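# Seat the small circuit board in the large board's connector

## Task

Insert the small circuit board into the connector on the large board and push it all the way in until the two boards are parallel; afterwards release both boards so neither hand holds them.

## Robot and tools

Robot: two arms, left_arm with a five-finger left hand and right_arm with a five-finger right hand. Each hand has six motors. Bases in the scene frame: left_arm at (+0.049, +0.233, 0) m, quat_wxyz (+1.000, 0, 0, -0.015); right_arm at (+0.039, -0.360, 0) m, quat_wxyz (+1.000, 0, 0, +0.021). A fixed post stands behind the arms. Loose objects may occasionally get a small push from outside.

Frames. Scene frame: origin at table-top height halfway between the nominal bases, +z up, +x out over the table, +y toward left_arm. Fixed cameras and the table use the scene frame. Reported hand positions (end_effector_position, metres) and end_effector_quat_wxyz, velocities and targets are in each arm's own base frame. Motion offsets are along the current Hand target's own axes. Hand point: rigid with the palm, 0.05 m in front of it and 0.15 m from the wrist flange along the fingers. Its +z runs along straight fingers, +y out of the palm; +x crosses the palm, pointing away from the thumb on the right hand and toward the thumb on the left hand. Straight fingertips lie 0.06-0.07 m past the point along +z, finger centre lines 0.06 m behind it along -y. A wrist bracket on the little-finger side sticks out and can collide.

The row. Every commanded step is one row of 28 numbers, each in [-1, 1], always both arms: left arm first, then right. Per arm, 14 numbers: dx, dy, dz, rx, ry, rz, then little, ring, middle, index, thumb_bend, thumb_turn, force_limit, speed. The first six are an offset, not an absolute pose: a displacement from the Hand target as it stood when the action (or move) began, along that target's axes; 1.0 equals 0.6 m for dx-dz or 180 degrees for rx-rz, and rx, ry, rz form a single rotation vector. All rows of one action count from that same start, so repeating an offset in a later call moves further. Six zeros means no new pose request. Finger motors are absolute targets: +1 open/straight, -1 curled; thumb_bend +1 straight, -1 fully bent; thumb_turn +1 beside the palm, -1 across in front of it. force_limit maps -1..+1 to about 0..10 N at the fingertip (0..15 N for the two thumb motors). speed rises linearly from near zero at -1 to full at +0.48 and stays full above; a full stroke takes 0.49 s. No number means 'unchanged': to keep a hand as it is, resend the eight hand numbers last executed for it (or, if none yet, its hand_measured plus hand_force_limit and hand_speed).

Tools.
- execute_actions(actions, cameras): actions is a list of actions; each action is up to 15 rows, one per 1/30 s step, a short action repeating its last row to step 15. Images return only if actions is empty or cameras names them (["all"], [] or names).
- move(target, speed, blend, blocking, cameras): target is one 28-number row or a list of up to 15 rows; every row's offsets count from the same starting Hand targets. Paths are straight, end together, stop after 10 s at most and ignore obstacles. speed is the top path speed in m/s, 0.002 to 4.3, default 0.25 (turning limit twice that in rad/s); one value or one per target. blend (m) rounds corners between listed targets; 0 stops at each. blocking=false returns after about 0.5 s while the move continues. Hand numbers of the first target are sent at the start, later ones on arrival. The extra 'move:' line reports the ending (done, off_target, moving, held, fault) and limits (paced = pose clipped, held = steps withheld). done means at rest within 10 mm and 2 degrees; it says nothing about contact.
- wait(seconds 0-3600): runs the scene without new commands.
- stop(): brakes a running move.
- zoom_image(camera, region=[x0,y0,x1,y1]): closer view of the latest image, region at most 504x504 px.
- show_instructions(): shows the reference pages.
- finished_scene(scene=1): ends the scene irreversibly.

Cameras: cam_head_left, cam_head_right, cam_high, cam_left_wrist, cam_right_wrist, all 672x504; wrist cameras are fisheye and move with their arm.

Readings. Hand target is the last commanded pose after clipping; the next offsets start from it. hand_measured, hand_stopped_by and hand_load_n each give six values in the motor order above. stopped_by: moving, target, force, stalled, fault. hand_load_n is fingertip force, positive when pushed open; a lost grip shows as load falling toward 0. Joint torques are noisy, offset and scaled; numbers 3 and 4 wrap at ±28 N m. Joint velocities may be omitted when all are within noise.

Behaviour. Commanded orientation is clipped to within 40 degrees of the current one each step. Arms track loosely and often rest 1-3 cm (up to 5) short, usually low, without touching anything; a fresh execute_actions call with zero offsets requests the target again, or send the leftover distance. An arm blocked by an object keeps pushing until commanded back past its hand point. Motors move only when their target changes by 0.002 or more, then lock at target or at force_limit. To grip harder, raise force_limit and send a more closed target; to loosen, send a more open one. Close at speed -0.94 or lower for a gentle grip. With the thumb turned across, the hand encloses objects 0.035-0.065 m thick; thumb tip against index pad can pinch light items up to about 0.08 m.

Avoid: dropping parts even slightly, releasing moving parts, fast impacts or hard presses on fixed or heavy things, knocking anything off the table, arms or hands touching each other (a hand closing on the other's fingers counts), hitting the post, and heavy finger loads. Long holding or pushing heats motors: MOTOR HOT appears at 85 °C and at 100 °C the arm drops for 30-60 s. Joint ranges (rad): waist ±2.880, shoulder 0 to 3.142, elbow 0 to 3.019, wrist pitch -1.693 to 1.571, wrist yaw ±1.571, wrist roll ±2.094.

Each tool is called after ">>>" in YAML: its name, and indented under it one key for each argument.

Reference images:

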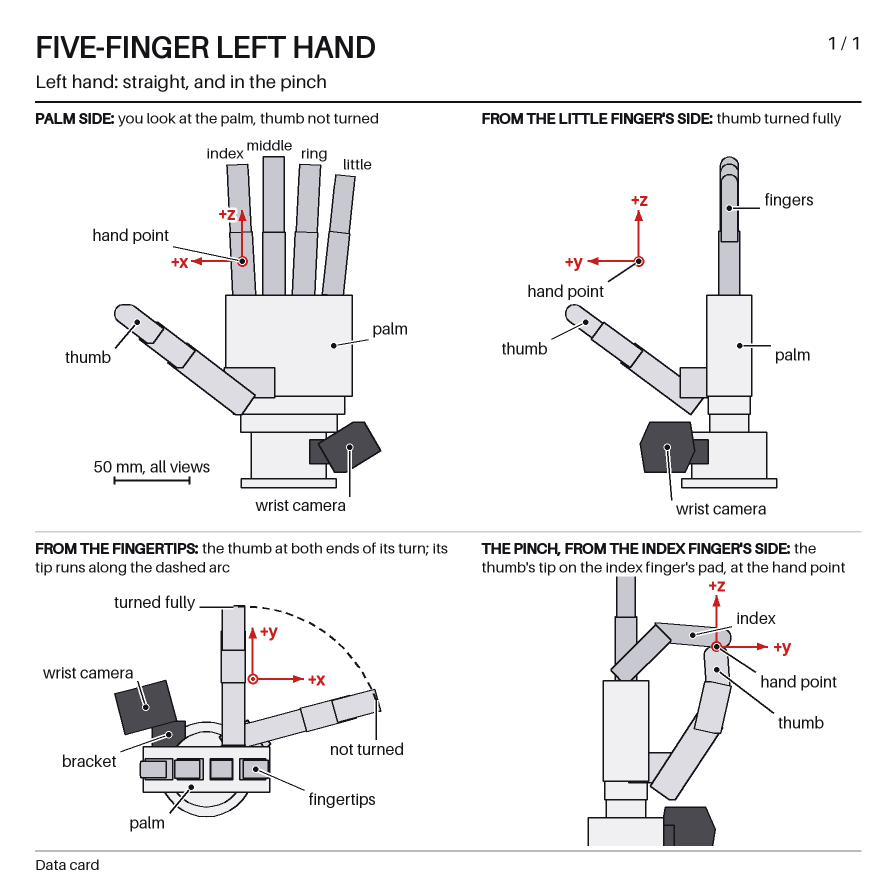

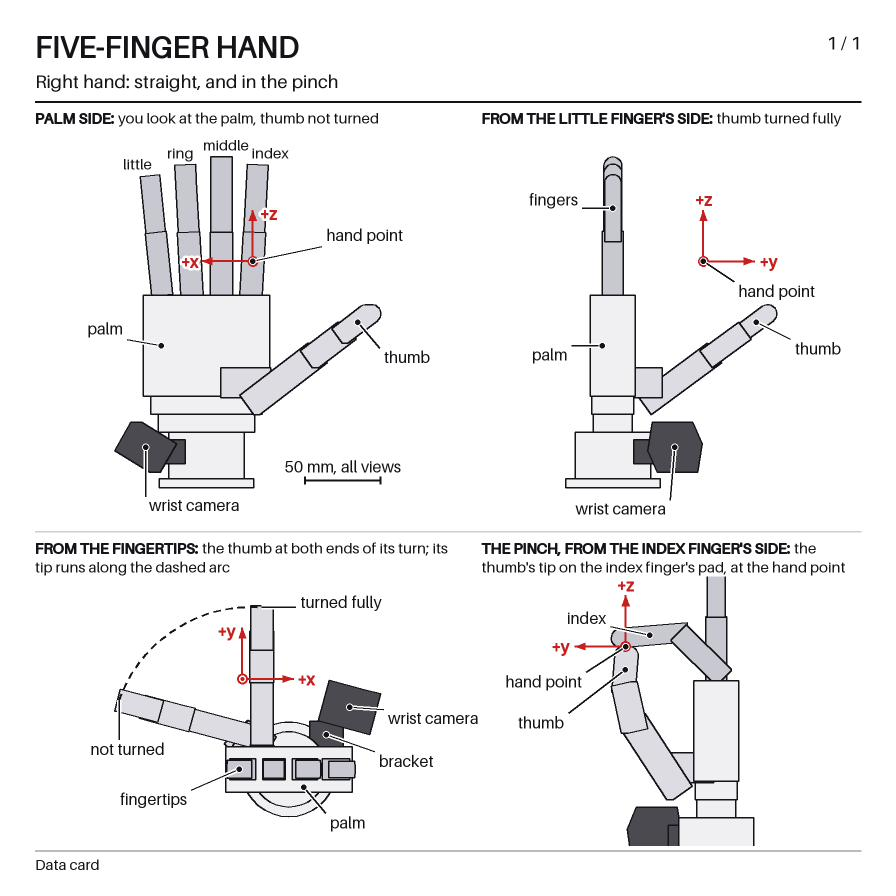

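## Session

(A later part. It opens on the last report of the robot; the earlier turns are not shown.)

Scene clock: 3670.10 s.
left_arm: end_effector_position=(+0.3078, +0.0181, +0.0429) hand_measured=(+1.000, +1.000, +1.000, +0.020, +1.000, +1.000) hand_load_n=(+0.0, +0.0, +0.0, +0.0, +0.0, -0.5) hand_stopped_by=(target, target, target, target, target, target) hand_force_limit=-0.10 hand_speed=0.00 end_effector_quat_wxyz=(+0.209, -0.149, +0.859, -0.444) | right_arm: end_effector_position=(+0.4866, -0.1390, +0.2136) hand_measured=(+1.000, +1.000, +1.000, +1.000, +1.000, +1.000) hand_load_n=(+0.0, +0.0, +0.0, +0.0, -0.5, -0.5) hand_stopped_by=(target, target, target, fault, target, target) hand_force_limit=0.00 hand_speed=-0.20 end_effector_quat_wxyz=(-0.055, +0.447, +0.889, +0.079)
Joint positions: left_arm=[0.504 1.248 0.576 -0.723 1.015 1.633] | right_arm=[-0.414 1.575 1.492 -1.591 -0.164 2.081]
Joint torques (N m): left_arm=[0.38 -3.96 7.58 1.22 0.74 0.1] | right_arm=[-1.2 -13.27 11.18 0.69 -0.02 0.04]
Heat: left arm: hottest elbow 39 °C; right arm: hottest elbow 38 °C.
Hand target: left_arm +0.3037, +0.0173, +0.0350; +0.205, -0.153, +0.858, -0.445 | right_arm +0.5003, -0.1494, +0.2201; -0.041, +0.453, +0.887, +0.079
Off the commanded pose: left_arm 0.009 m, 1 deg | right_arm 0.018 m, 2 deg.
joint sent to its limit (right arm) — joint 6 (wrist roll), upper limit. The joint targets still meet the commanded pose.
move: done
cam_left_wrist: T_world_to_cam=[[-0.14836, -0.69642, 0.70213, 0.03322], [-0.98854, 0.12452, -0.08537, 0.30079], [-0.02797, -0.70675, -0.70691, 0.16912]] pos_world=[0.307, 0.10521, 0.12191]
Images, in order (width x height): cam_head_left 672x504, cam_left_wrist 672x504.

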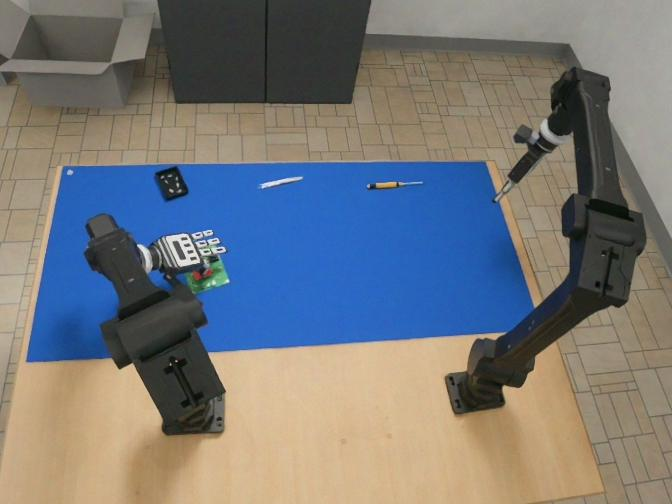

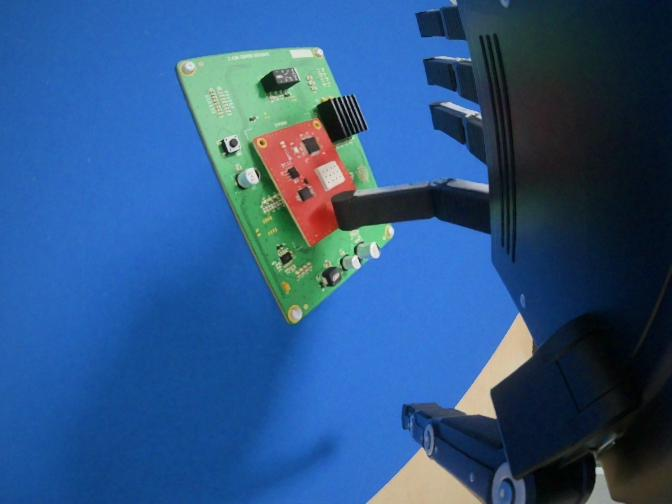

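>>> move:
  target: [0.0029,0.0110,0.0069,0.0001,0.0018,-0.0030,1,1,1,0.02,1,1,-0.1,0.0,0,0,0,0,0,0,1,1,1,1,1,1,0,-0.2]
  speed: 0.03
  cameras: ["cam_left_wrist","cam_head_left"]

>>> zoom_image:
  camera: "cam_left_wrist"
  region: [230, 90, 430, 290]

>>> zoom_image:
  camera: "cam_head_left"
  region: [180, 245, 245, 300]

Scene clock: 3689.13 s.
left_arm: end_effector_position=(+0.3092, +0.0178, +0.0384) hand_measured=(+1.000, +1.000, +1.000, +0.020, +1.000, +1.000) hand_load_n=(+0.0, +0.0, +0.0, +0.0, +0.0, +0.0) hand_stopped_by=(target, target, target, target, target, target) hand_force_limit=-0.10 hand_speed=0.00 end_effector_quat_wxyz=(+0.206, -0.151, +0.857, -0.448) | right_arm: end_effector_position=(+0.4866, -0.1390, +0.2136) hand_measured=(+1.000, +1.000, +1.000, +1.000, +1.000, +1.000) hand_load_n=(+0.0, +0.0, +0.0, +0.0, +0.0, +0.0) hand_stopped_by=(target, target, target, fault, target, target) hand_force_limit=0.00 hand_speed=-0.20 end_effector_quat_wxyz=(-0.055, +0.447, +0.889, +0.079)
Joint positions: left_arm=[0.504 1.27 0.576 -0.709 1.022 1.633] | right_arm=[-0.414 1.575 1.492 -1.591 -0.164 2.081]
Joint torques (N m): left_arm=[0.73 -3.9 6.78 1.58 0.51 0] | right_arm=[-1.14 -13.27 11.1 0.7 -0.02 0.05]
Heat: left arm: hottest elbow 38 °C; right arm: hottest elbow 38 °C.
Hand target: left_arm +0.3038, +0.0173, +0.0271; +0.200, -0.156, +0.858, -0.447 | right_arm +0.5003, -0.1494, +0.2201; -0.041, +0.453, +0.887, +0.079
Off the commanded pose: left_arm 0.013 m, 1 deg | right_arm 0.018 m, 2 deg.
joint sent to its limit (right arm) — joint 6 (wrist roll), upper limit. The joint targets still meet the commanded pose.
move: off_target (left_arm)
cam_left_wrist: T_world_to_cam=[[-0.14633, -0.68955, 0.7093, 0.03539], [-0.98873, 0.12486, -0.0826, 0.30176], [-0.03161, -0.71339, -0.70005, 0.16666]] pos_world=[0.3088, 0.10562, 0.11649]
Images, in order (width x height): cam_head_left 672x504, cam_left_wrist 672x504.

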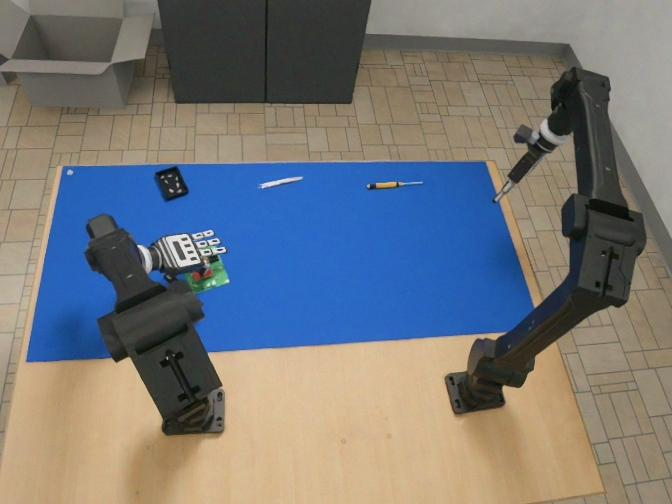

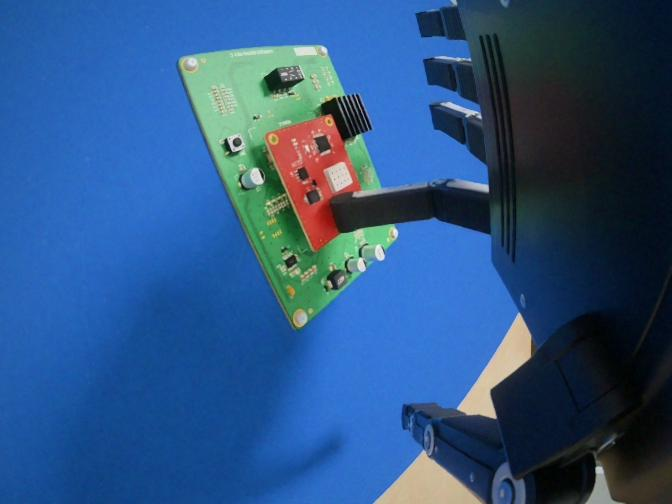

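Scaled by 2.520 from the camera's image (finer frame: 960x720).

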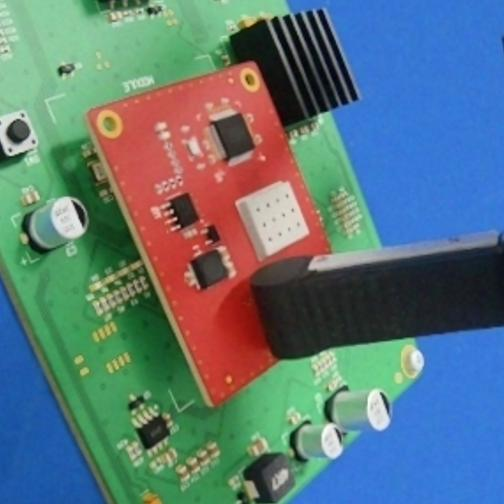

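Scaled by 7.754 from the camera's image (finer frame: 960x720).

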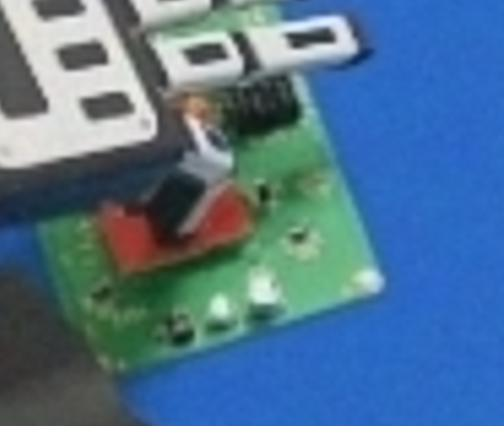

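>>> move:
  target: [0.0022,0.0083,0.0052,0,0,0,1,1,1,0.02,1,1,-0.1,0.0,0,0,0,0,0,0,1,1,1,1,1,1,0,-0.2]
  speed: 0.03
  cameras: ["cam_left_wrist","cam_head_left"]

>>> zoom_image:
  camera: "cam_left_wrist"
  region: [230, 90, 430, 290]

>>> zoom_image:
  camera: "cam_head_left"
  region: [180, 245, 245, 300]

Scene clock: 3707.57 s.
left_arm: end_effector_position=(+0.3094, +0.0164, +0.0358) hand_measured=(+1.000, +1.000, +1.000, +0.020, +1.000, +1.000) hand_load_n=(+0.0, +0.0, +0.0, -1.5, +0.0, -0.5) hand_stopped_by=(target, target, target, target, target, target) hand_force_limit=-0.10 hand_speed=0.00 end_effector_quat_wxyz=(+0.207, -0.150, +0.855, -0.451) | right_arm: end_effector_position=(+0.4866, -0.1390, +0.2136) hand_measured=(+1.000, +1.000, +1.000, +1.000, +1.000, +1.000) hand_load_n=(+0.0, +0.0, +0.0, +0.0, +0.0, +0.0) hand_stopped_by=(target, target, target, fault, target, target) hand_force_limit=0.00 hand_speed=-0.20 end_effector_quat_wxyz=(-0.055, +0.447, +0.889, +0.079)
Joint positions: left_arm=[0.504 1.277 0.569 -0.693 1.03 1.631] | right_arm=[-0.414 1.575 1.492 -1.591 -0.164 2.081]
Joint torques (N m): left_arm=[0.85 -3.25 6.64 1.76 0.26 0.08] | right_arm=[-0.97 -13.22 11.15 0.7 -0.02 0.05]
Heat: left arm: hottest elbow 37 °C; right arm: hottest elbow 38 °C.
Hand target: left_arm +0.3036, +0.0172, +0.0211; +0.200, -0.156, +0.858, -0.447 | right_arm +0.5003, -0.1494, +0.2201; -0.041, +0.453, +0.887, +0.079
Off the commanded pose: left_arm 0.016 m, 1 deg | right_arm 0.018 m, 2 deg.
joint sent to its limit (right arm) — joint 6 (wrist roll), upper limit. The joint targets still meet the commanded pose.
move: off_target (left_arm)
cam_left_wrist: T_world_to_cam=[[-0.14978, -0.68475, 0.71322, 0.03722], [-0.98831, 0.12452, -0.088, 0.302], [-0.02855, -0.71806, -0.69539, 0.16287]] pos_world=[0.3087, 0.10483, 0.11328]
Images, in order (width x height): cam_head_left 672x504, cam_left_wrist 672x504.

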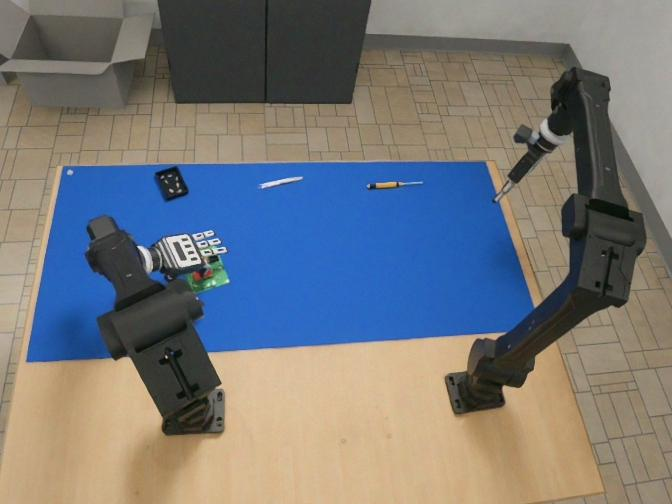

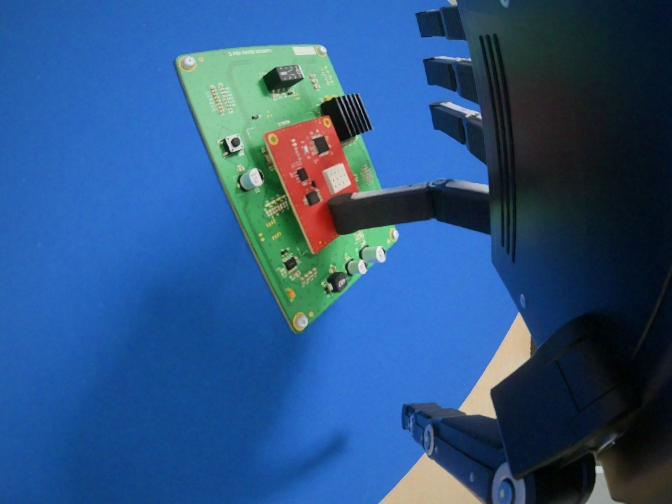

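Scaled by 2.520 from the camera's image (finer frame: 960x720).

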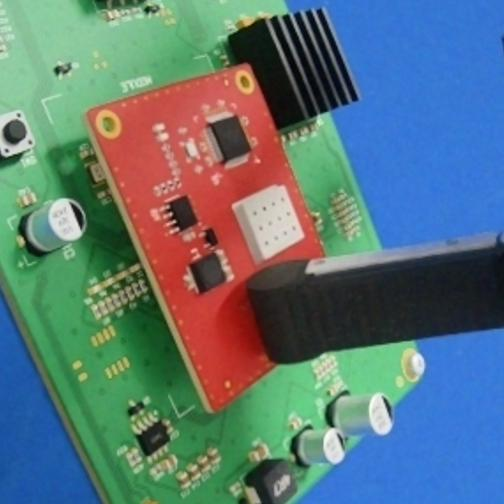

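Scaled by 7.754 from the camera's image (finer frame: 960x720).

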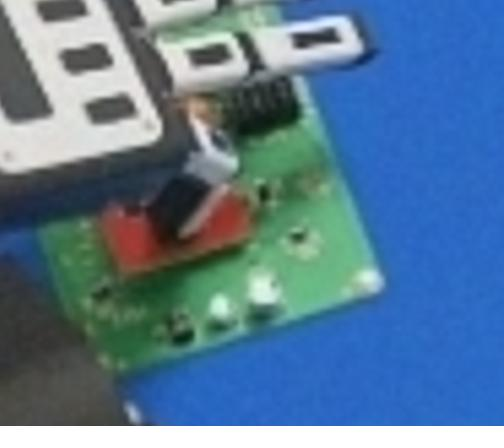

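>>> wait:
  seconds: 0.1
  cameras: ["cam_left_wrist","cam_head_left"]

>>> zoom_image:
  camera: "cam_left_wrist"
  region: [190, 110, 390, 310]

Scene clock: 3733.97 s.
left_arm: end_effector_position=(+0.3094, +0.0164, +0.0358) hand_measured=(+1.000, +1.000, +1.000, +0.020, +1.000, +1.000) hand_load_n=(+0.0, +0.0, +0.0, -1.5, +0.0, +0.0) hand_stopped_by=(target, target, target, target, target, target) hand_force_limit=-0.10 hand_speed=0.00 end_effector_quat_wxyz=(+0.208, -0.150, +0.855, -0.451) | right_arm: end_effector_position=(+0.4866, -0.1390, +0.2136) hand_measured=(+1.000, +1.000, +1.000, +1.000, +1.000, +1.000) hand_load_n=(+0.0, +0.0, +0.0, +0.0, -0.5, +0.0) hand_stopped_by=(target, target, target, fault, target, target) hand_force_limit=0.00 hand_speed=-0.20 end_effector_quat_wxyz=(-0.055, +0.447, +0.889, +0.079)
Joint positions: left_arm=[0.504 1.277 0.569 -0.693 1.03 1.631] | right_arm=[-0.414 1.575 1.492 -1.591 -0.164 2.081]
Joint torques (N m): left_arm=[0.67 -3.31 6.52 1.63 0.2 0.07] | right_arm=[-1.26 -12.92 11.18 0.69 -0.01 0.02]
Heat: left arm: hottest elbow 36 °C; right arm: hottest elbow 38 °C.
Hand target: left_arm +0.3037, +0.0173, +0.0211; +0.200, -0.156, +0.858, -0.447 | right_arm +0.5003, -0.1494, +0.2201; -0.041, +0.453, +0.887, +0.079
Off the commanded pose: left_arm 0.016 m, 1 deg | right_arm 0.018 m, 2 deg.
wait: 0.10 s; at rest from the start
cam_left_wrist: T_world_to_cam=[[-0.14964, -0.68474, 0.71326, 0.03718], [-0.98833, 0.12428, -0.08805, 0.30204], [-0.02835, -0.71811, -0.69535, 0.1628]] pos_world=[0.3087, 0.10483, 0.11328]
Images, in order (width x height): cam_head_left 672x504, cam_left_wrist 672x504.

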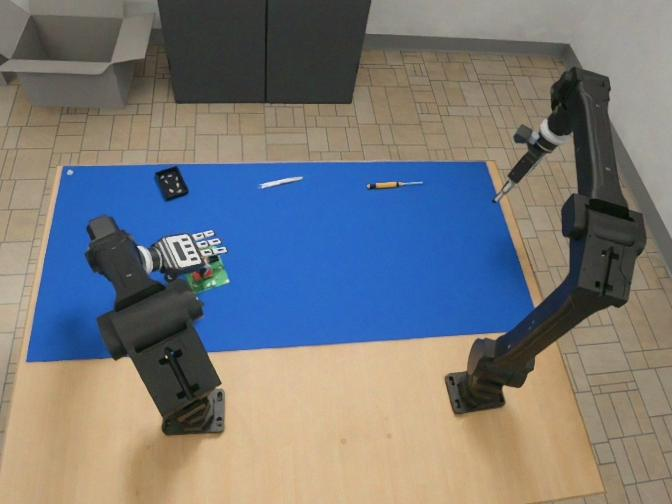

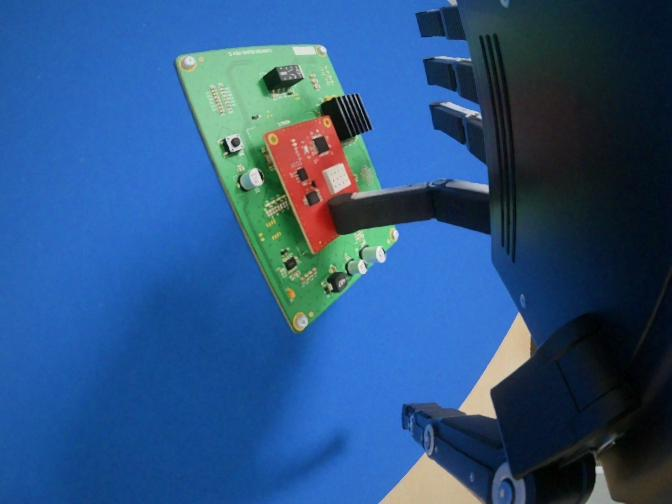

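Scaled by 2.520 from the camera's image (finer frame: 960x720).

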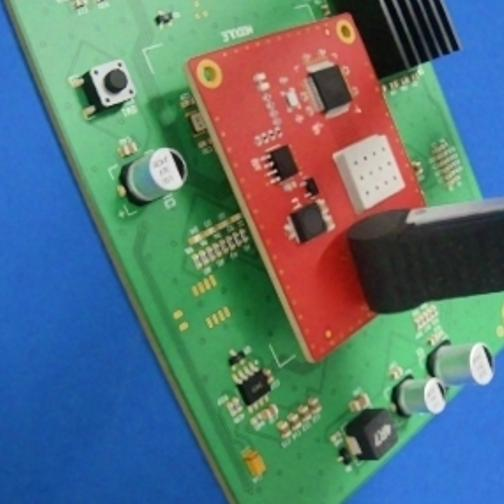

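>>> zoom_image:
  camera: "cam_left_wrist"
  region: [250, 190, 350, 290]

>>> zoom_image:
  camera: "cam_left_wrist"
  region: [240, 100, 360, 200]

Scaled by 5.040 from the camera's image (finer frame: 960x720).

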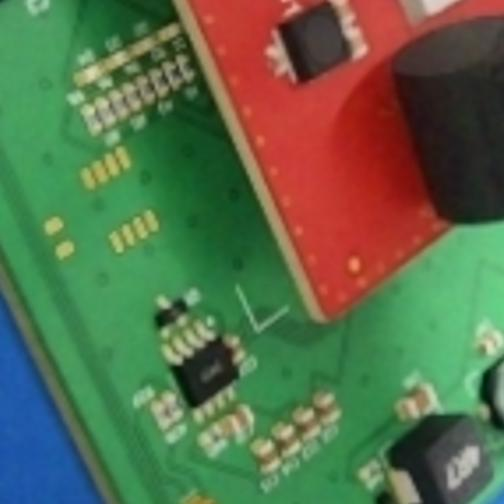

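Scaled by 4.200 from the camera's image (finer frame: 960x720).

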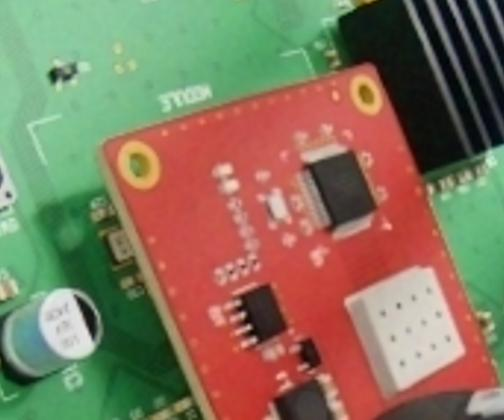

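>>> move:
  target: [-0.02995,-0.0602,-0.0365,-0.001,-0.0167,0.027,1,1,1,0.02,1,1,-0.1,0.0,0,0,0,0,0,0,1,1,1,1,1,1,0,-0.2]
  speed: 0.1
  cameras: ["cam_left_wrist"]

>>> zoom_image:
  camera: "cam_left_wrist"
  region: [190, 110, 390, 310]

Scene clock: 3810.43 s.
left_arm: end_effector_position=(+0.3109, +0.0191, +0.0624) hand_measured=(+1.000, +1.000, +1.000, +0.020, +1.000, +1.000) hand_load_n=(+0.0, +0.0, +0.0, +0.0, +0.0, +0.0) hand_stopped_by=(target, target, target, target, target, target) hand_force_limit=-0.10 hand_speed=0.00 end_effector_quat_wxyz=(+0.240, -0.131, +0.858, -0.435) | right_arm: end_effector_position=(+0.4866, -0.1390, +0.2136) hand_measured=(+1.000, +1.000, +1.000, +1.000, +1.000, +1.000) hand_load_n=(+0.0, +0.0, +0.0, +0.0, +0.0, +0.0) hand_stopped_by=(target, target, target, fault, target, target) hand_force_limit=0.00 hand_speed=-0.20 end_effector_quat_wxyz=(-0.055, +0.447, +0.889, +0.079)
Joint positions: left_arm=[0.504 1.166 0.569 -0.722 1.019 1.63] | right_arm=[-0.414 1.575 1.492 -1.591 -0.164 2.081]
Joint torques (N m): left_arm=[0.15 -5.77 9.87 0.39 0.63 0.02] | right_arm=[-0.97 -13.1 11.18 0.72 -0.01 0.05]
Heat: left arm: hottest elbow 35 °C; right arm: hottest elbow 38 °C.
Hand target: left_arm +0.3120, +0.0208, +0.0661; +0.241, -0.131, +0.859, -0.432 | right_arm +0.5003, -0.1494, +0.2201; -0.041, +0.453, +0.887, +0.079
Off the commanded pose: left_arm 0.004 m, 0 deg | right_arm 0.018 m, 2 deg.
joint sent to its limit (right arm) — joint 6 (wrist roll), upper limit. The joint targets still meet the commanded pose.
move: done
cam_left_wrist: T_world_to_cam=[[-0.19311, -0.71838, 0.66831, 0.03717], [-0.98097, 0.12732, -0.14659, 0.3068], [0.02022, -0.6839, -0.72929, 0.16965]] pos_world=[0.30471, 0.10367, 0.14386]

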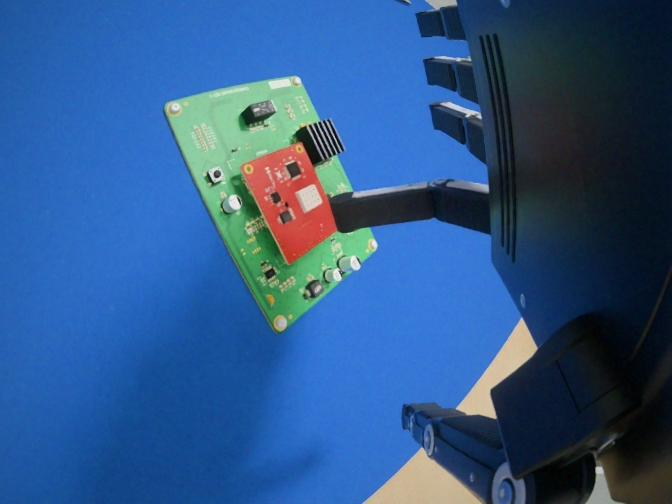

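Scaled by 2.520 from the camera's image (finer frame: 960x720).

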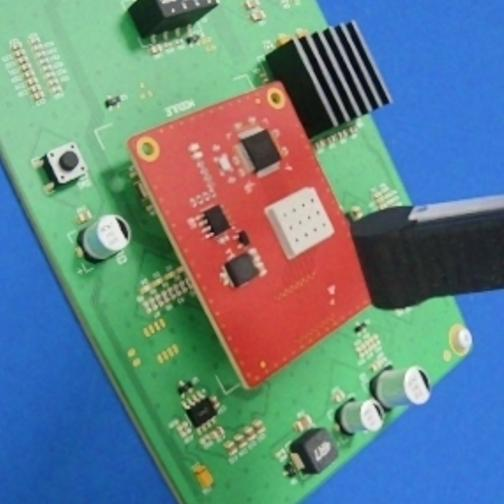

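>>> zoom_image:
  camera: "cam_left_wrist"
  region: [225, 125, 325, 225]

>>> zoom_image:
  camera: "cam_left_wrist"
  region: [245, 190, 345, 290]

Scaled by 5.040 from the camera's image (finer frame: 960x720).

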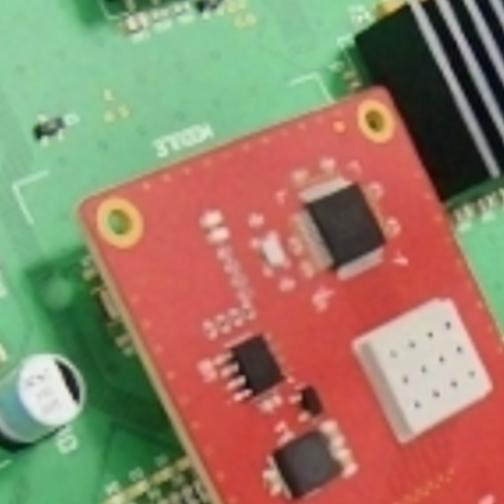

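Scaled by 5.040 from the camera's image (finer frame: 960x720).

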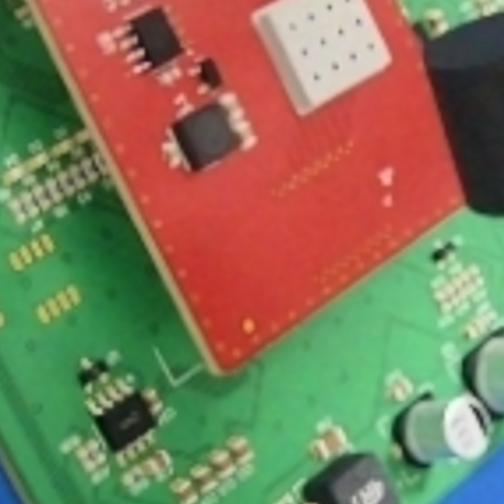

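>>> move:
  target:
    - [-0.0342,-0.0726,-0.0415,0,0,0,1,1,1,0.02,1,1,-0.1,0.0,0,0,0,0,0,0,1,1,1,1,1,1,0,-0.2]
    - [-0.132,-0.1141,-0.0476,-0.307,-0.1862,0.0253,1,1,1,0.02,1,1,-0.1,0.0,0,0,0,0,0,0,1,1,1,1,1,1,0,-0.2]
  speed: 0.2
  blend: 0.02
  cameras: ["cam_left_wrist"]

>>> zoom_image:
  camera: "cam_left_wrist"
  region: [330, 190, 530, 390]

Scene clock: 3868.07 s.
left_arm: end_effector_position=(+0.3450, +0.0411, +0.1383) hand_measured=(+1.000, +1.000, +1.000, +0.020, +1.000, +1.000) hand_load_n=(+0.0, +0.0, +0.0, +0.0, +0.5, +0.0) hand_stopped_by=(target, target, target, target, target, target) hand_force_limit=-0.10 hand_speed=0.00 end_effector_quat_wxyz=(+0.381, -0.302, +0.870, +0.086) | right_arm: end_effector_position=(+0.4866, -0.1390, +0.2136) hand_measured=(+1.000, +1.000, +1.000, +1.000, +1.000, +1.000) hand_load_n=(+0.0, +0.0, +0.0, +0.0, +0.0, +0.0) hand_stopped_by=(target, target, target, fault, target, target) hand_force_limit=0.00 hand_speed=-0.20 end_effector_quat_wxyz=(-0.055, +0.447, +0.889, +0.079)
Joint positions: left_arm=[-0.233 1.024 0.679 -0.596 -0.535 0.847] | right_arm=[-0.414 1.575 1.492 -1.591 -0.164 2.081]
Joint torques (N m): left_arm=[-0.44 -3.6 16.47 1.16 -0.43 -0.06] | right_arm=[-1.14 -13.16 11.11 0.76 -0.02 0.05]
Heat: left arm: hottest elbow 38 °C; right arm: hottest elbow 38 °C.
Hand target: left_arm +0.3653, +0.0340, +0.1597; +0.398, -0.308, +0.861, +0.073 | right_arm +0.5003, -0.1494, +0.2201; -0.041, +0.453, +0.887, +0.079
Off the commanded pose: left_arm 0.030 m, 3 deg | right_arm 0.018 m, 2 deg.
joint sent to its limit (right arm) — joint 6 (wrist roll), upper limit. The joint targets still meet the commanded pose.
move: off_target (left_arm)
cam_left_wrist: T_world_to_cam=[[0.45074, -0.8791, -0.15496, -0.09285], [-0.88078, -0.40978, -0.23729, 0.34871], [0.1451, 0.24344, -0.959, 0.18992]] pos_world=[0.32143, 0.01504, 0.25049]

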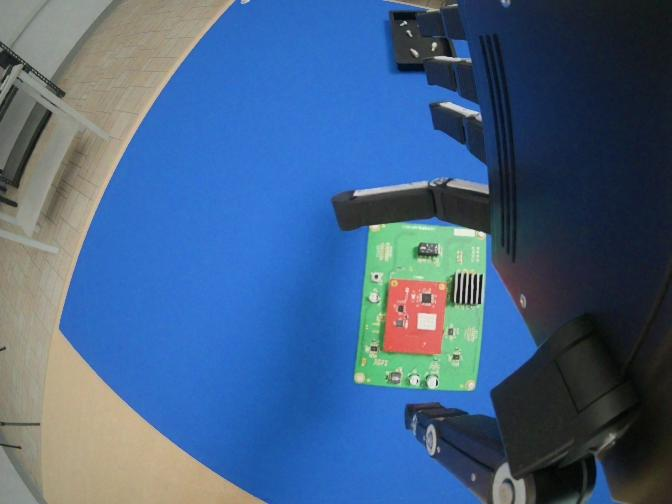

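Scaled by 2.520 from the camera's image (finer frame: 960x720).

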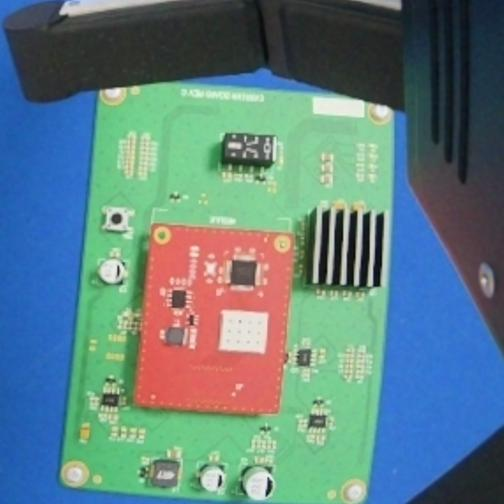

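>>> zoom_image:
  camera: "cam_left_wrist"
  region: [370, 260, 460, 365]

Scaled by 4.800 from the camera's image (finer frame: 960x720).

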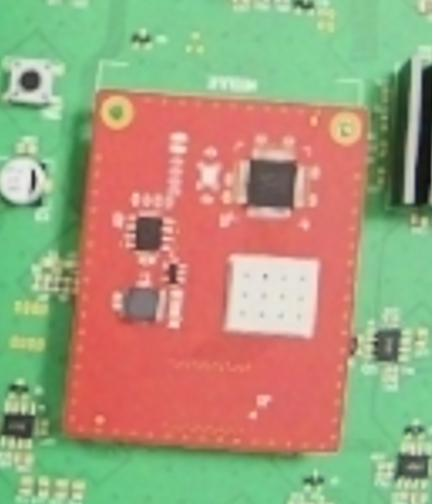

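>>> move:
  target:
    - [0.0588,0.2044,-0.0018,0.3021,0.2112,-0.0402,1,1,1,0.02,1,1,-0.1,0.0,0,0,0,0,0,0,1,1,1,1,1,1,0,-0.2]
    - [0.144,0.2184,0.0766,0.3021,0.2112,-0.0402,1,1,1,0.02,1,1,-0.1,0.0,0,0,0,0,0,0,1,1,1,1,1,1,0,-0.2]
  speed: 0.2
  blend: 0.02
  cameras: ["cam_left_wrist"]

NO LINK: the link to the robot was lost, through no command of yours. Nothing of this call was sent. You have no control until a result says that control is back. Your reply's later robot calls are not run. To wait, call execute_actions with no actions. The wait itself costs no score and uses none of the scene's actions.

>>> execute_actions:
  actions: []

Scene clock: 3966.53 s.
left_arm: end_effector_position=(+0.3450, +0.0411, +0.1383) hand_measured=(+1.000, +1.000, +1.000, +0.020, +1.000, +1.000) hand_load_n=(+0.0, +0.0, +0.0, +0.0, +0.0, +0.0) hand_stopped_by=(target, target, target, target, target, target) hand_force_limit=-0.10 hand_speed=0.00 end_effector_quat_wxyz=(+0.381, -0.302, +0.870, +0.085) | right_arm: end_effector_position=(+0.4866, -0.1390, +0.2136) hand_measured=(+1.000, +1.000, +1.000, +1.000, +1.000, +1.000) hand_load_n=(+0.0, +0.0, +0.0, +0.0, +0.0, +0.0) hand_stopped_by=(target, target, target, fault, target, target) hand_force_limit=0.00 hand_speed=-0.20 end_effector_quat_wxyz=(-0.055, +0.447, +0.889, +0.079)
Joint positions: left_arm=[-0.233 1.024 0.679 -0.596 -0.535 0.846] | right_arm=[-0.414 1.575 1.492 -1.591 -0.164 2.081]
Joint velocities: within noise
Joint torques (N m): left_arm=[0.15 -4.66 11.06 1.4 -0.38 -0.02] | right_arm=[-0.73 -14.86 8.27 0.28 -0.09 -0.04]
Heat: left arm: hottest elbow 46 °C; right arm: hottest elbow 36 °C.
Hand target: left_arm +0.3450, +0.0411, +0.1383; +0.381, -0.302, +0.870, +0.085 | right_arm +0.4866, -0.1390, +0.2136; -0.055, +0.447, +0.889, +0.079
CONTROL IS BACK. The link is back. The arms hold where they stopped. Where a move or wait says "fault", it means the lost link, not a fault of the arm. Commands run again from your next reply on.
camera_calibration:
cam_left_wrist: T_world_to_cam=[[0.45128, -0.87892, -0.15441, -0.09311], [-0.88049, -0.4104, -0.23728, 0.34854], [0.14519, 0.24304, -0.95909, 0.18993]] pos_world=[0.32133, 0.01504, 0.25049]
cam_right_wrist: T_world_to_cam=[[0.661, 0.74165, 0.11417, -0.23959], [0.67726, -0.65515, 0.3348, -0.48926], [0.3231, -0.14398, -0.93535, 0.13458]] pos_world=[0.44624, -0.12347, 0.31704]

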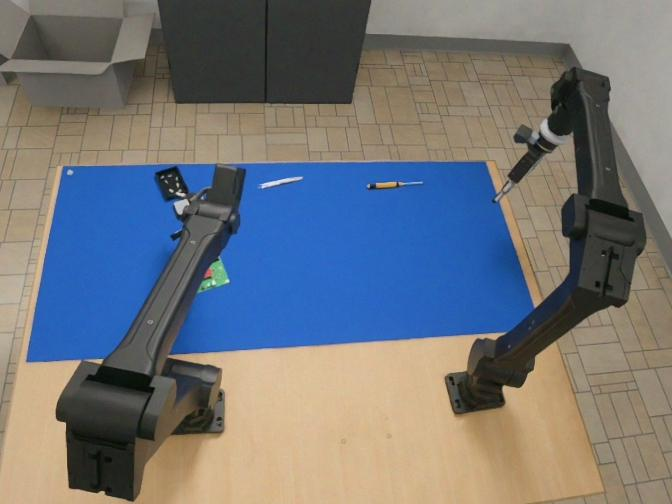

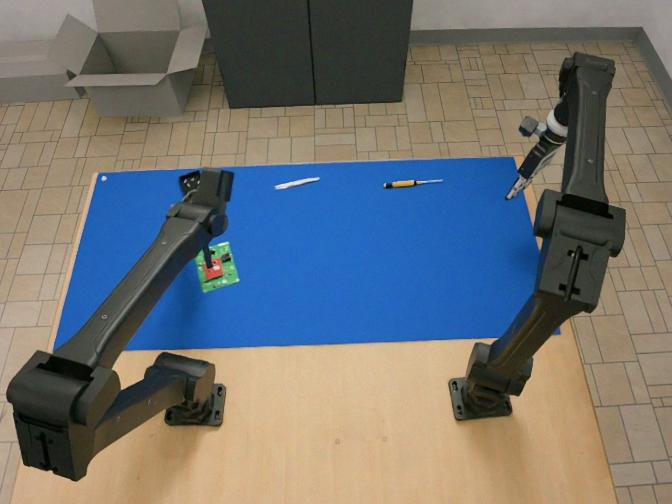

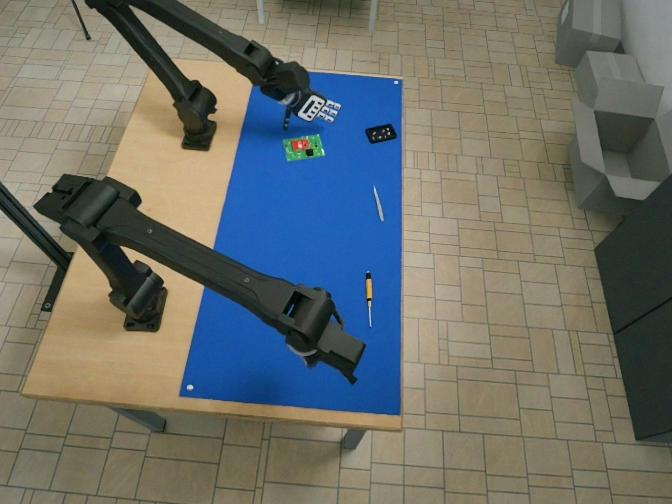

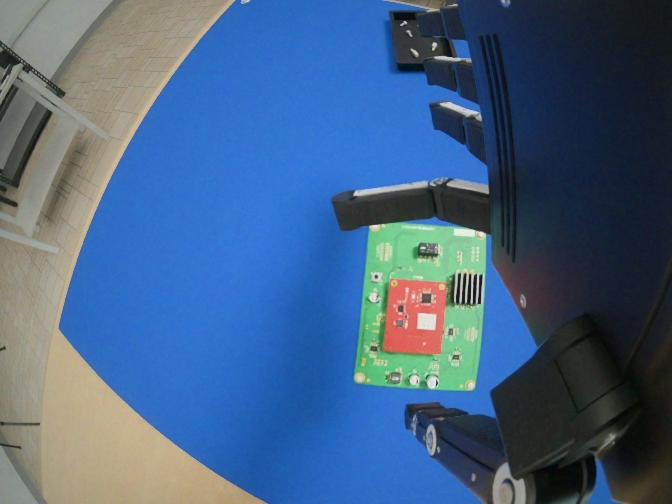

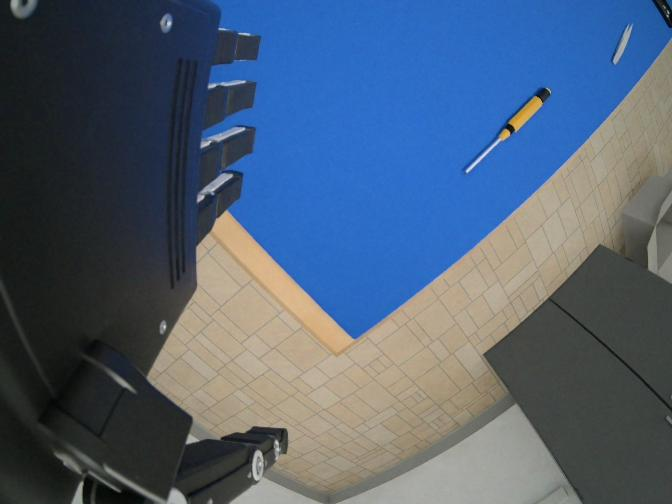

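>>> move:
  target:
    - [0.0267,0.1703,-0.0035,0.3128,0.1996,-0.0411,1,1,1,0.02,1,1,-0.1,0.0,0,0,0,0,0,0,1,1,1,1,1,1,0,-0.2]
    - [0.11,0.1799,0.0777,0.3128,0.1996,-0.0411,1,1,1,0.02,1,1,-0.1,0.0,0,0,0,0,0,0,1,1,1,1,1,1,0,-0.2]
  speed: 0.2
  blend: 0.02
  cameras: ["cam_left_wrist"]

Scene clock: 3984.00 s.
left_arm: end_effector_position=(+0.2782, +0.1155, +0.0576) hand_measured=(+1.000, +1.000, +1.000, +0.020, +1.000, +1.000) hand_load_n=(+0.0, +0.0, +0.0, +0.0, +0.0, +0.0) hand_stopped_by=(target, target, target, target, target, target) hand_force_limit=-0.10 hand_speed=0.00 end_effector_quat_wxyz=(+0.208, -0.182, +0.865, -0.419) | right_arm: end_effector_position=(+0.4866, -0.1390, +0.2136) hand_measured=(+1.000, +1.000, +1.000, +1.000, +1.000, +1.000) hand_load_n=(+0.0, +0.0, +0.0, +0.0, +0.0, +0.0) hand_stopped_by=(target, target, target, fault, target, target) hand_force_limit=0.00 hand_speed=-0.20 end_effector_quat_wxyz=(-0.055, +0.447, +0.889, +0.079)
Joint positions: left_arm=[0.806 1.364 0.747 -1.151 0.96 2.064] | right_arm=[-0.414 1.575 1.492 -1.591 -0.164 2.081]
Joint torques (N m): left_arm=[1.61 -6.07 7.06 0.66 0.64 0.11] | right_arm=[-0.44 -14.8 8.25 0.29 -0.07 -0.06]
Heat: left arm: hottest elbow 45 °C; right arm: hottest elbow 35 °C.
Hand target: left_arm +0.2748, +0.1150, +0.0499; +0.205, -0.154, +0.858, -0.445 | right_arm +0.4866, -0.1390, +0.2136; -0.055, +0.447, +0.889, +0.079
Off the commanded pose: left_arm 0.008 m, 5 deg | right_arm 0.000 m, 0 deg.
CONTROL IS BACK, as an earlier result said. Commands run again.
joint sent to its limit (left arm) — joint 6 (wrist roll), upper limit. The joint targets are off in orientation, not in position.
move: off_target (left_arm)
cam_left_wrist: T_world_to_cam=[[-0.07406, -0.72719, 0.68243, 0.07039], [-0.99718, 0.06225, -0.04189, 0.26779], [-0.01202, -0.68361, -0.72975, 0.24157]] pos_world=[0.27515, 0.19966, 0.13946]

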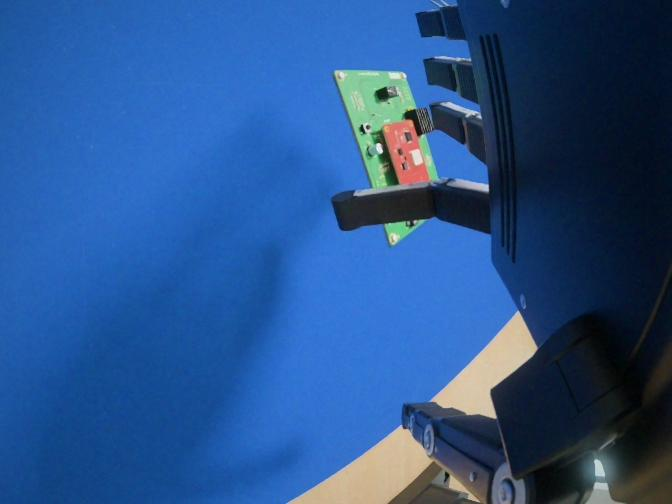

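>>> move:
  target: [0.0079,0.0303,0.019,0,0,0,1,1,1,1,1,1,-0.1,0.0,0,0,0,0,0,0,1,1,1,1,1,1,0,-0.2]
  speed: 0.15
  cameras: ["cam_left_wrist"]

>>> zoom_image:
  camera: "cam_left_wrist"
  region: [320, 60, 450, 260]

Scene clock: 3990.40 s.
left_arm: end_effector_position=(+0.2788, +0.1161, +0.0356) hand_measured=(+1.000, +1.000, +1.000, +1.000, +1.000, +1.000) hand_load_n=(+0.0, +0.0, +0.0, +0.0, +0.0, -0.5) hand_stopped_by=(target, target, target, target, target, target) hand_force_limit=-0.10 hand_speed=0.00 end_effector_quat_wxyz=(+0.208, -0.182, +0.865, -0.419) | right_arm: end_effector_position=(+0.4866, -0.1390, +0.2136) hand_measured=(+1.000, +1.000, +1.000, +1.000, +1.000, +1.000) hand_load_n=(+0.0, +0.0, +0.0, +0.0, +0.0, +0.0) hand_stopped_by=(target, target, target, fault, target, target) hand_force_limit=0.00 hand_speed=-0.20 end_effector_quat_wxyz=(-0.055, +0.447, +0.889, +0.079)
Joint positions: left_arm=[0.806 1.41 0.719 -1.078 0.96 2.065] | right_arm=[-0.414 1.575 1.492 -1.591 -0.164 2.081]
Joint torques (N m): left_arm=[-0.03 -7.12 6.76 0.73 0.63 0.11] | right_arm=[-0.38 -14.51 8.23 0.32 -0.09 -0.07]
Heat: left arm: hottest elbow 44 °C; right arm: hottest elbow 35 °C.
Hand target: left_arm +0.2747, +0.1150, +0.0279; +0.205, -0.154, +0.858, -0.445 | right_arm +0.4866, -0.1390, +0.2136; -0.055, +0.447, +0.889, +0.079
Off the commanded pose: left_arm 0.009 m, 4 deg | right_arm 0.000 m, 0 deg.
joint sent to its limit (left arm) — joint 6 (wrist roll), upper limit. The joint targets are off in orientation, not in position.
move: off_target (left_arm)
cam_left_wrist: T_world_to_cam=[[-0.07498, -0.72762, 0.68187, 0.08622], [-0.99712, 0.06273, -0.0427, 0.26731], [-0.0117, -0.6831, -0.73023, 0.22587]] pos_world=[0.27565, 0.20026, 0.11757]

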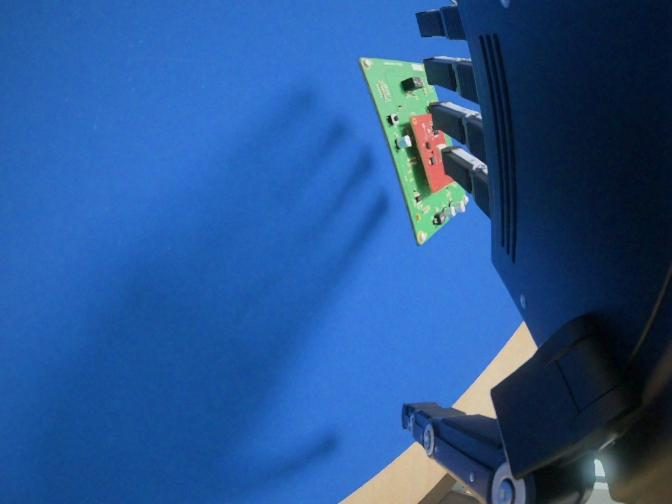

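Scaled by 2.520 from the camera's image (finer frame: 960x720).

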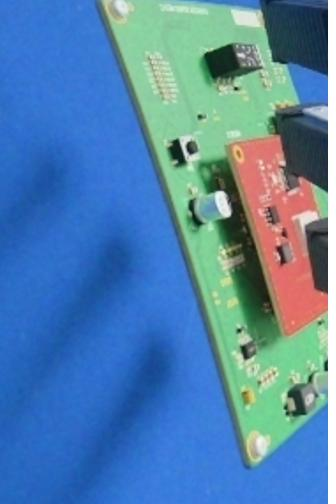

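>>> zoom_image:
  camera: "cam_left_wrist"
  region: [380, 100, 470, 210]

Scaled by 4.582 from the camera's image (finer frame: 960x720).

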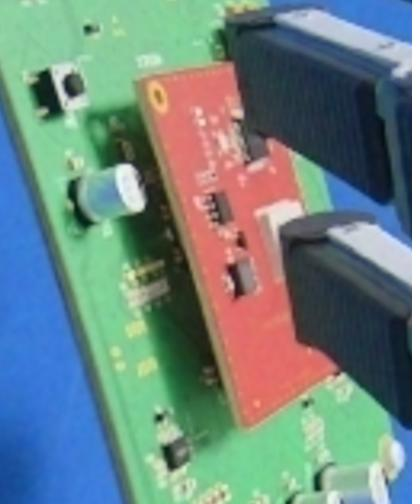

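>>> move:
  target:
    - [-0.0331,-0.1267,-0.0796,0,0,0,1,1,1,1,1,1,-0.1,0.0,0,0,0,0,0,0,1,1,1,1,1,1,0,-0.2]
    - [-0.0008,-0.2213,0.0572,0,0,0,1,1,1,0.02,1,1,-0.1,0.0,0,0,0,0,0,0,1,1,1,1,1,1,0,-0.2]
  speed: 0.2
  blend: 0.02
  cameras: ["cam_left_wrist"]

Scene clock: 4022.80 s.
left_arm: end_effector_position=(+0.3062, +0.0212, +0.1232) hand_measured=(+1.000, +1.000, +1.000, +0.020, +1.000, +1.000) hand_load_n=(+0.0, +0.0, +0.0, +0.0, +0.0, +0.0) hand_stopped_by=(target, target, target, target, target, target) hand_force_limit=-0.10 hand_speed=0.00 end_effector_quat_wxyz=(+0.207, -0.153, +0.858, -0.445) | right_arm: end_effector_position=(+0.4866, -0.1390, +0.2136) hand_measured=(+1.000, +1.000, +1.000, +1.000, +1.000, +1.000) hand_load_n=(+0.0, +0.0, +0.0, +0.5, +0.0, +0.0) hand_stopped_by=(target, target, target, fault, target, target) hand_force_limit=0.00 hand_speed=-0.20 end_effector_quat_wxyz=(-0.055, +0.447, +0.889, +0.079)
Joint positions: left_arm=[0.517 1.111 0.717 -1.024 1.018 1.649] | right_arm=[-0.414 1.575 1.492 -1.591 -0.164 2.081]
Joint torques (N m): left_arm=[-0.67 -6.36 8.85 1.37 0.56 -0.11] | right_arm=[-0.56 -14.92 8.25 0.31 -0.08 -0.06]
Heat: left arm: hottest elbow 40 °C; right arm: hottest elbow 35 °C.
Hand target: left_arm +0.3028, +0.0172, +0.1199; +0.205, -0.153, +0.858, -0.445 | right_arm +0.4866, -0.1390, +0.2136; -0.055, +0.447, +0.889, +0.079
Off the commanded pose: left_arm 0.006 m, 0 deg | right_arm 0.000 m, 0 deg.
move: done
cam_left_wrist: T_world_to_cam=[[-0.14069, -0.6933, 0.70679, -0.02421], [-0.98963, 0.11938, -0.07989, 0.30546], [-0.02899, -0.71069, -0.7029, 0.2279]] pos_world=[0.3055, 0.10872, 0.2017]

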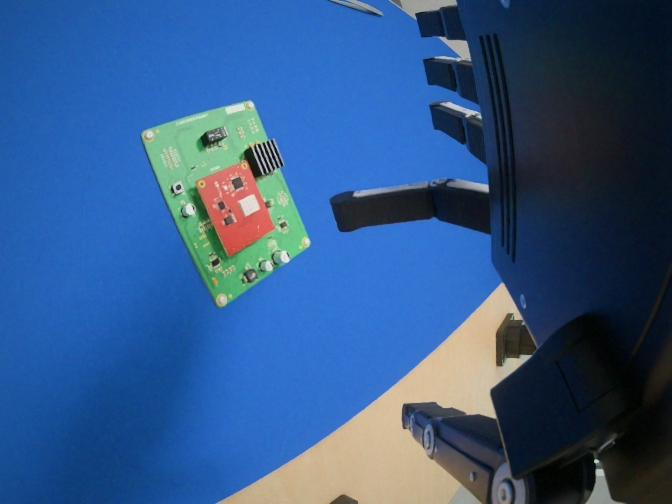

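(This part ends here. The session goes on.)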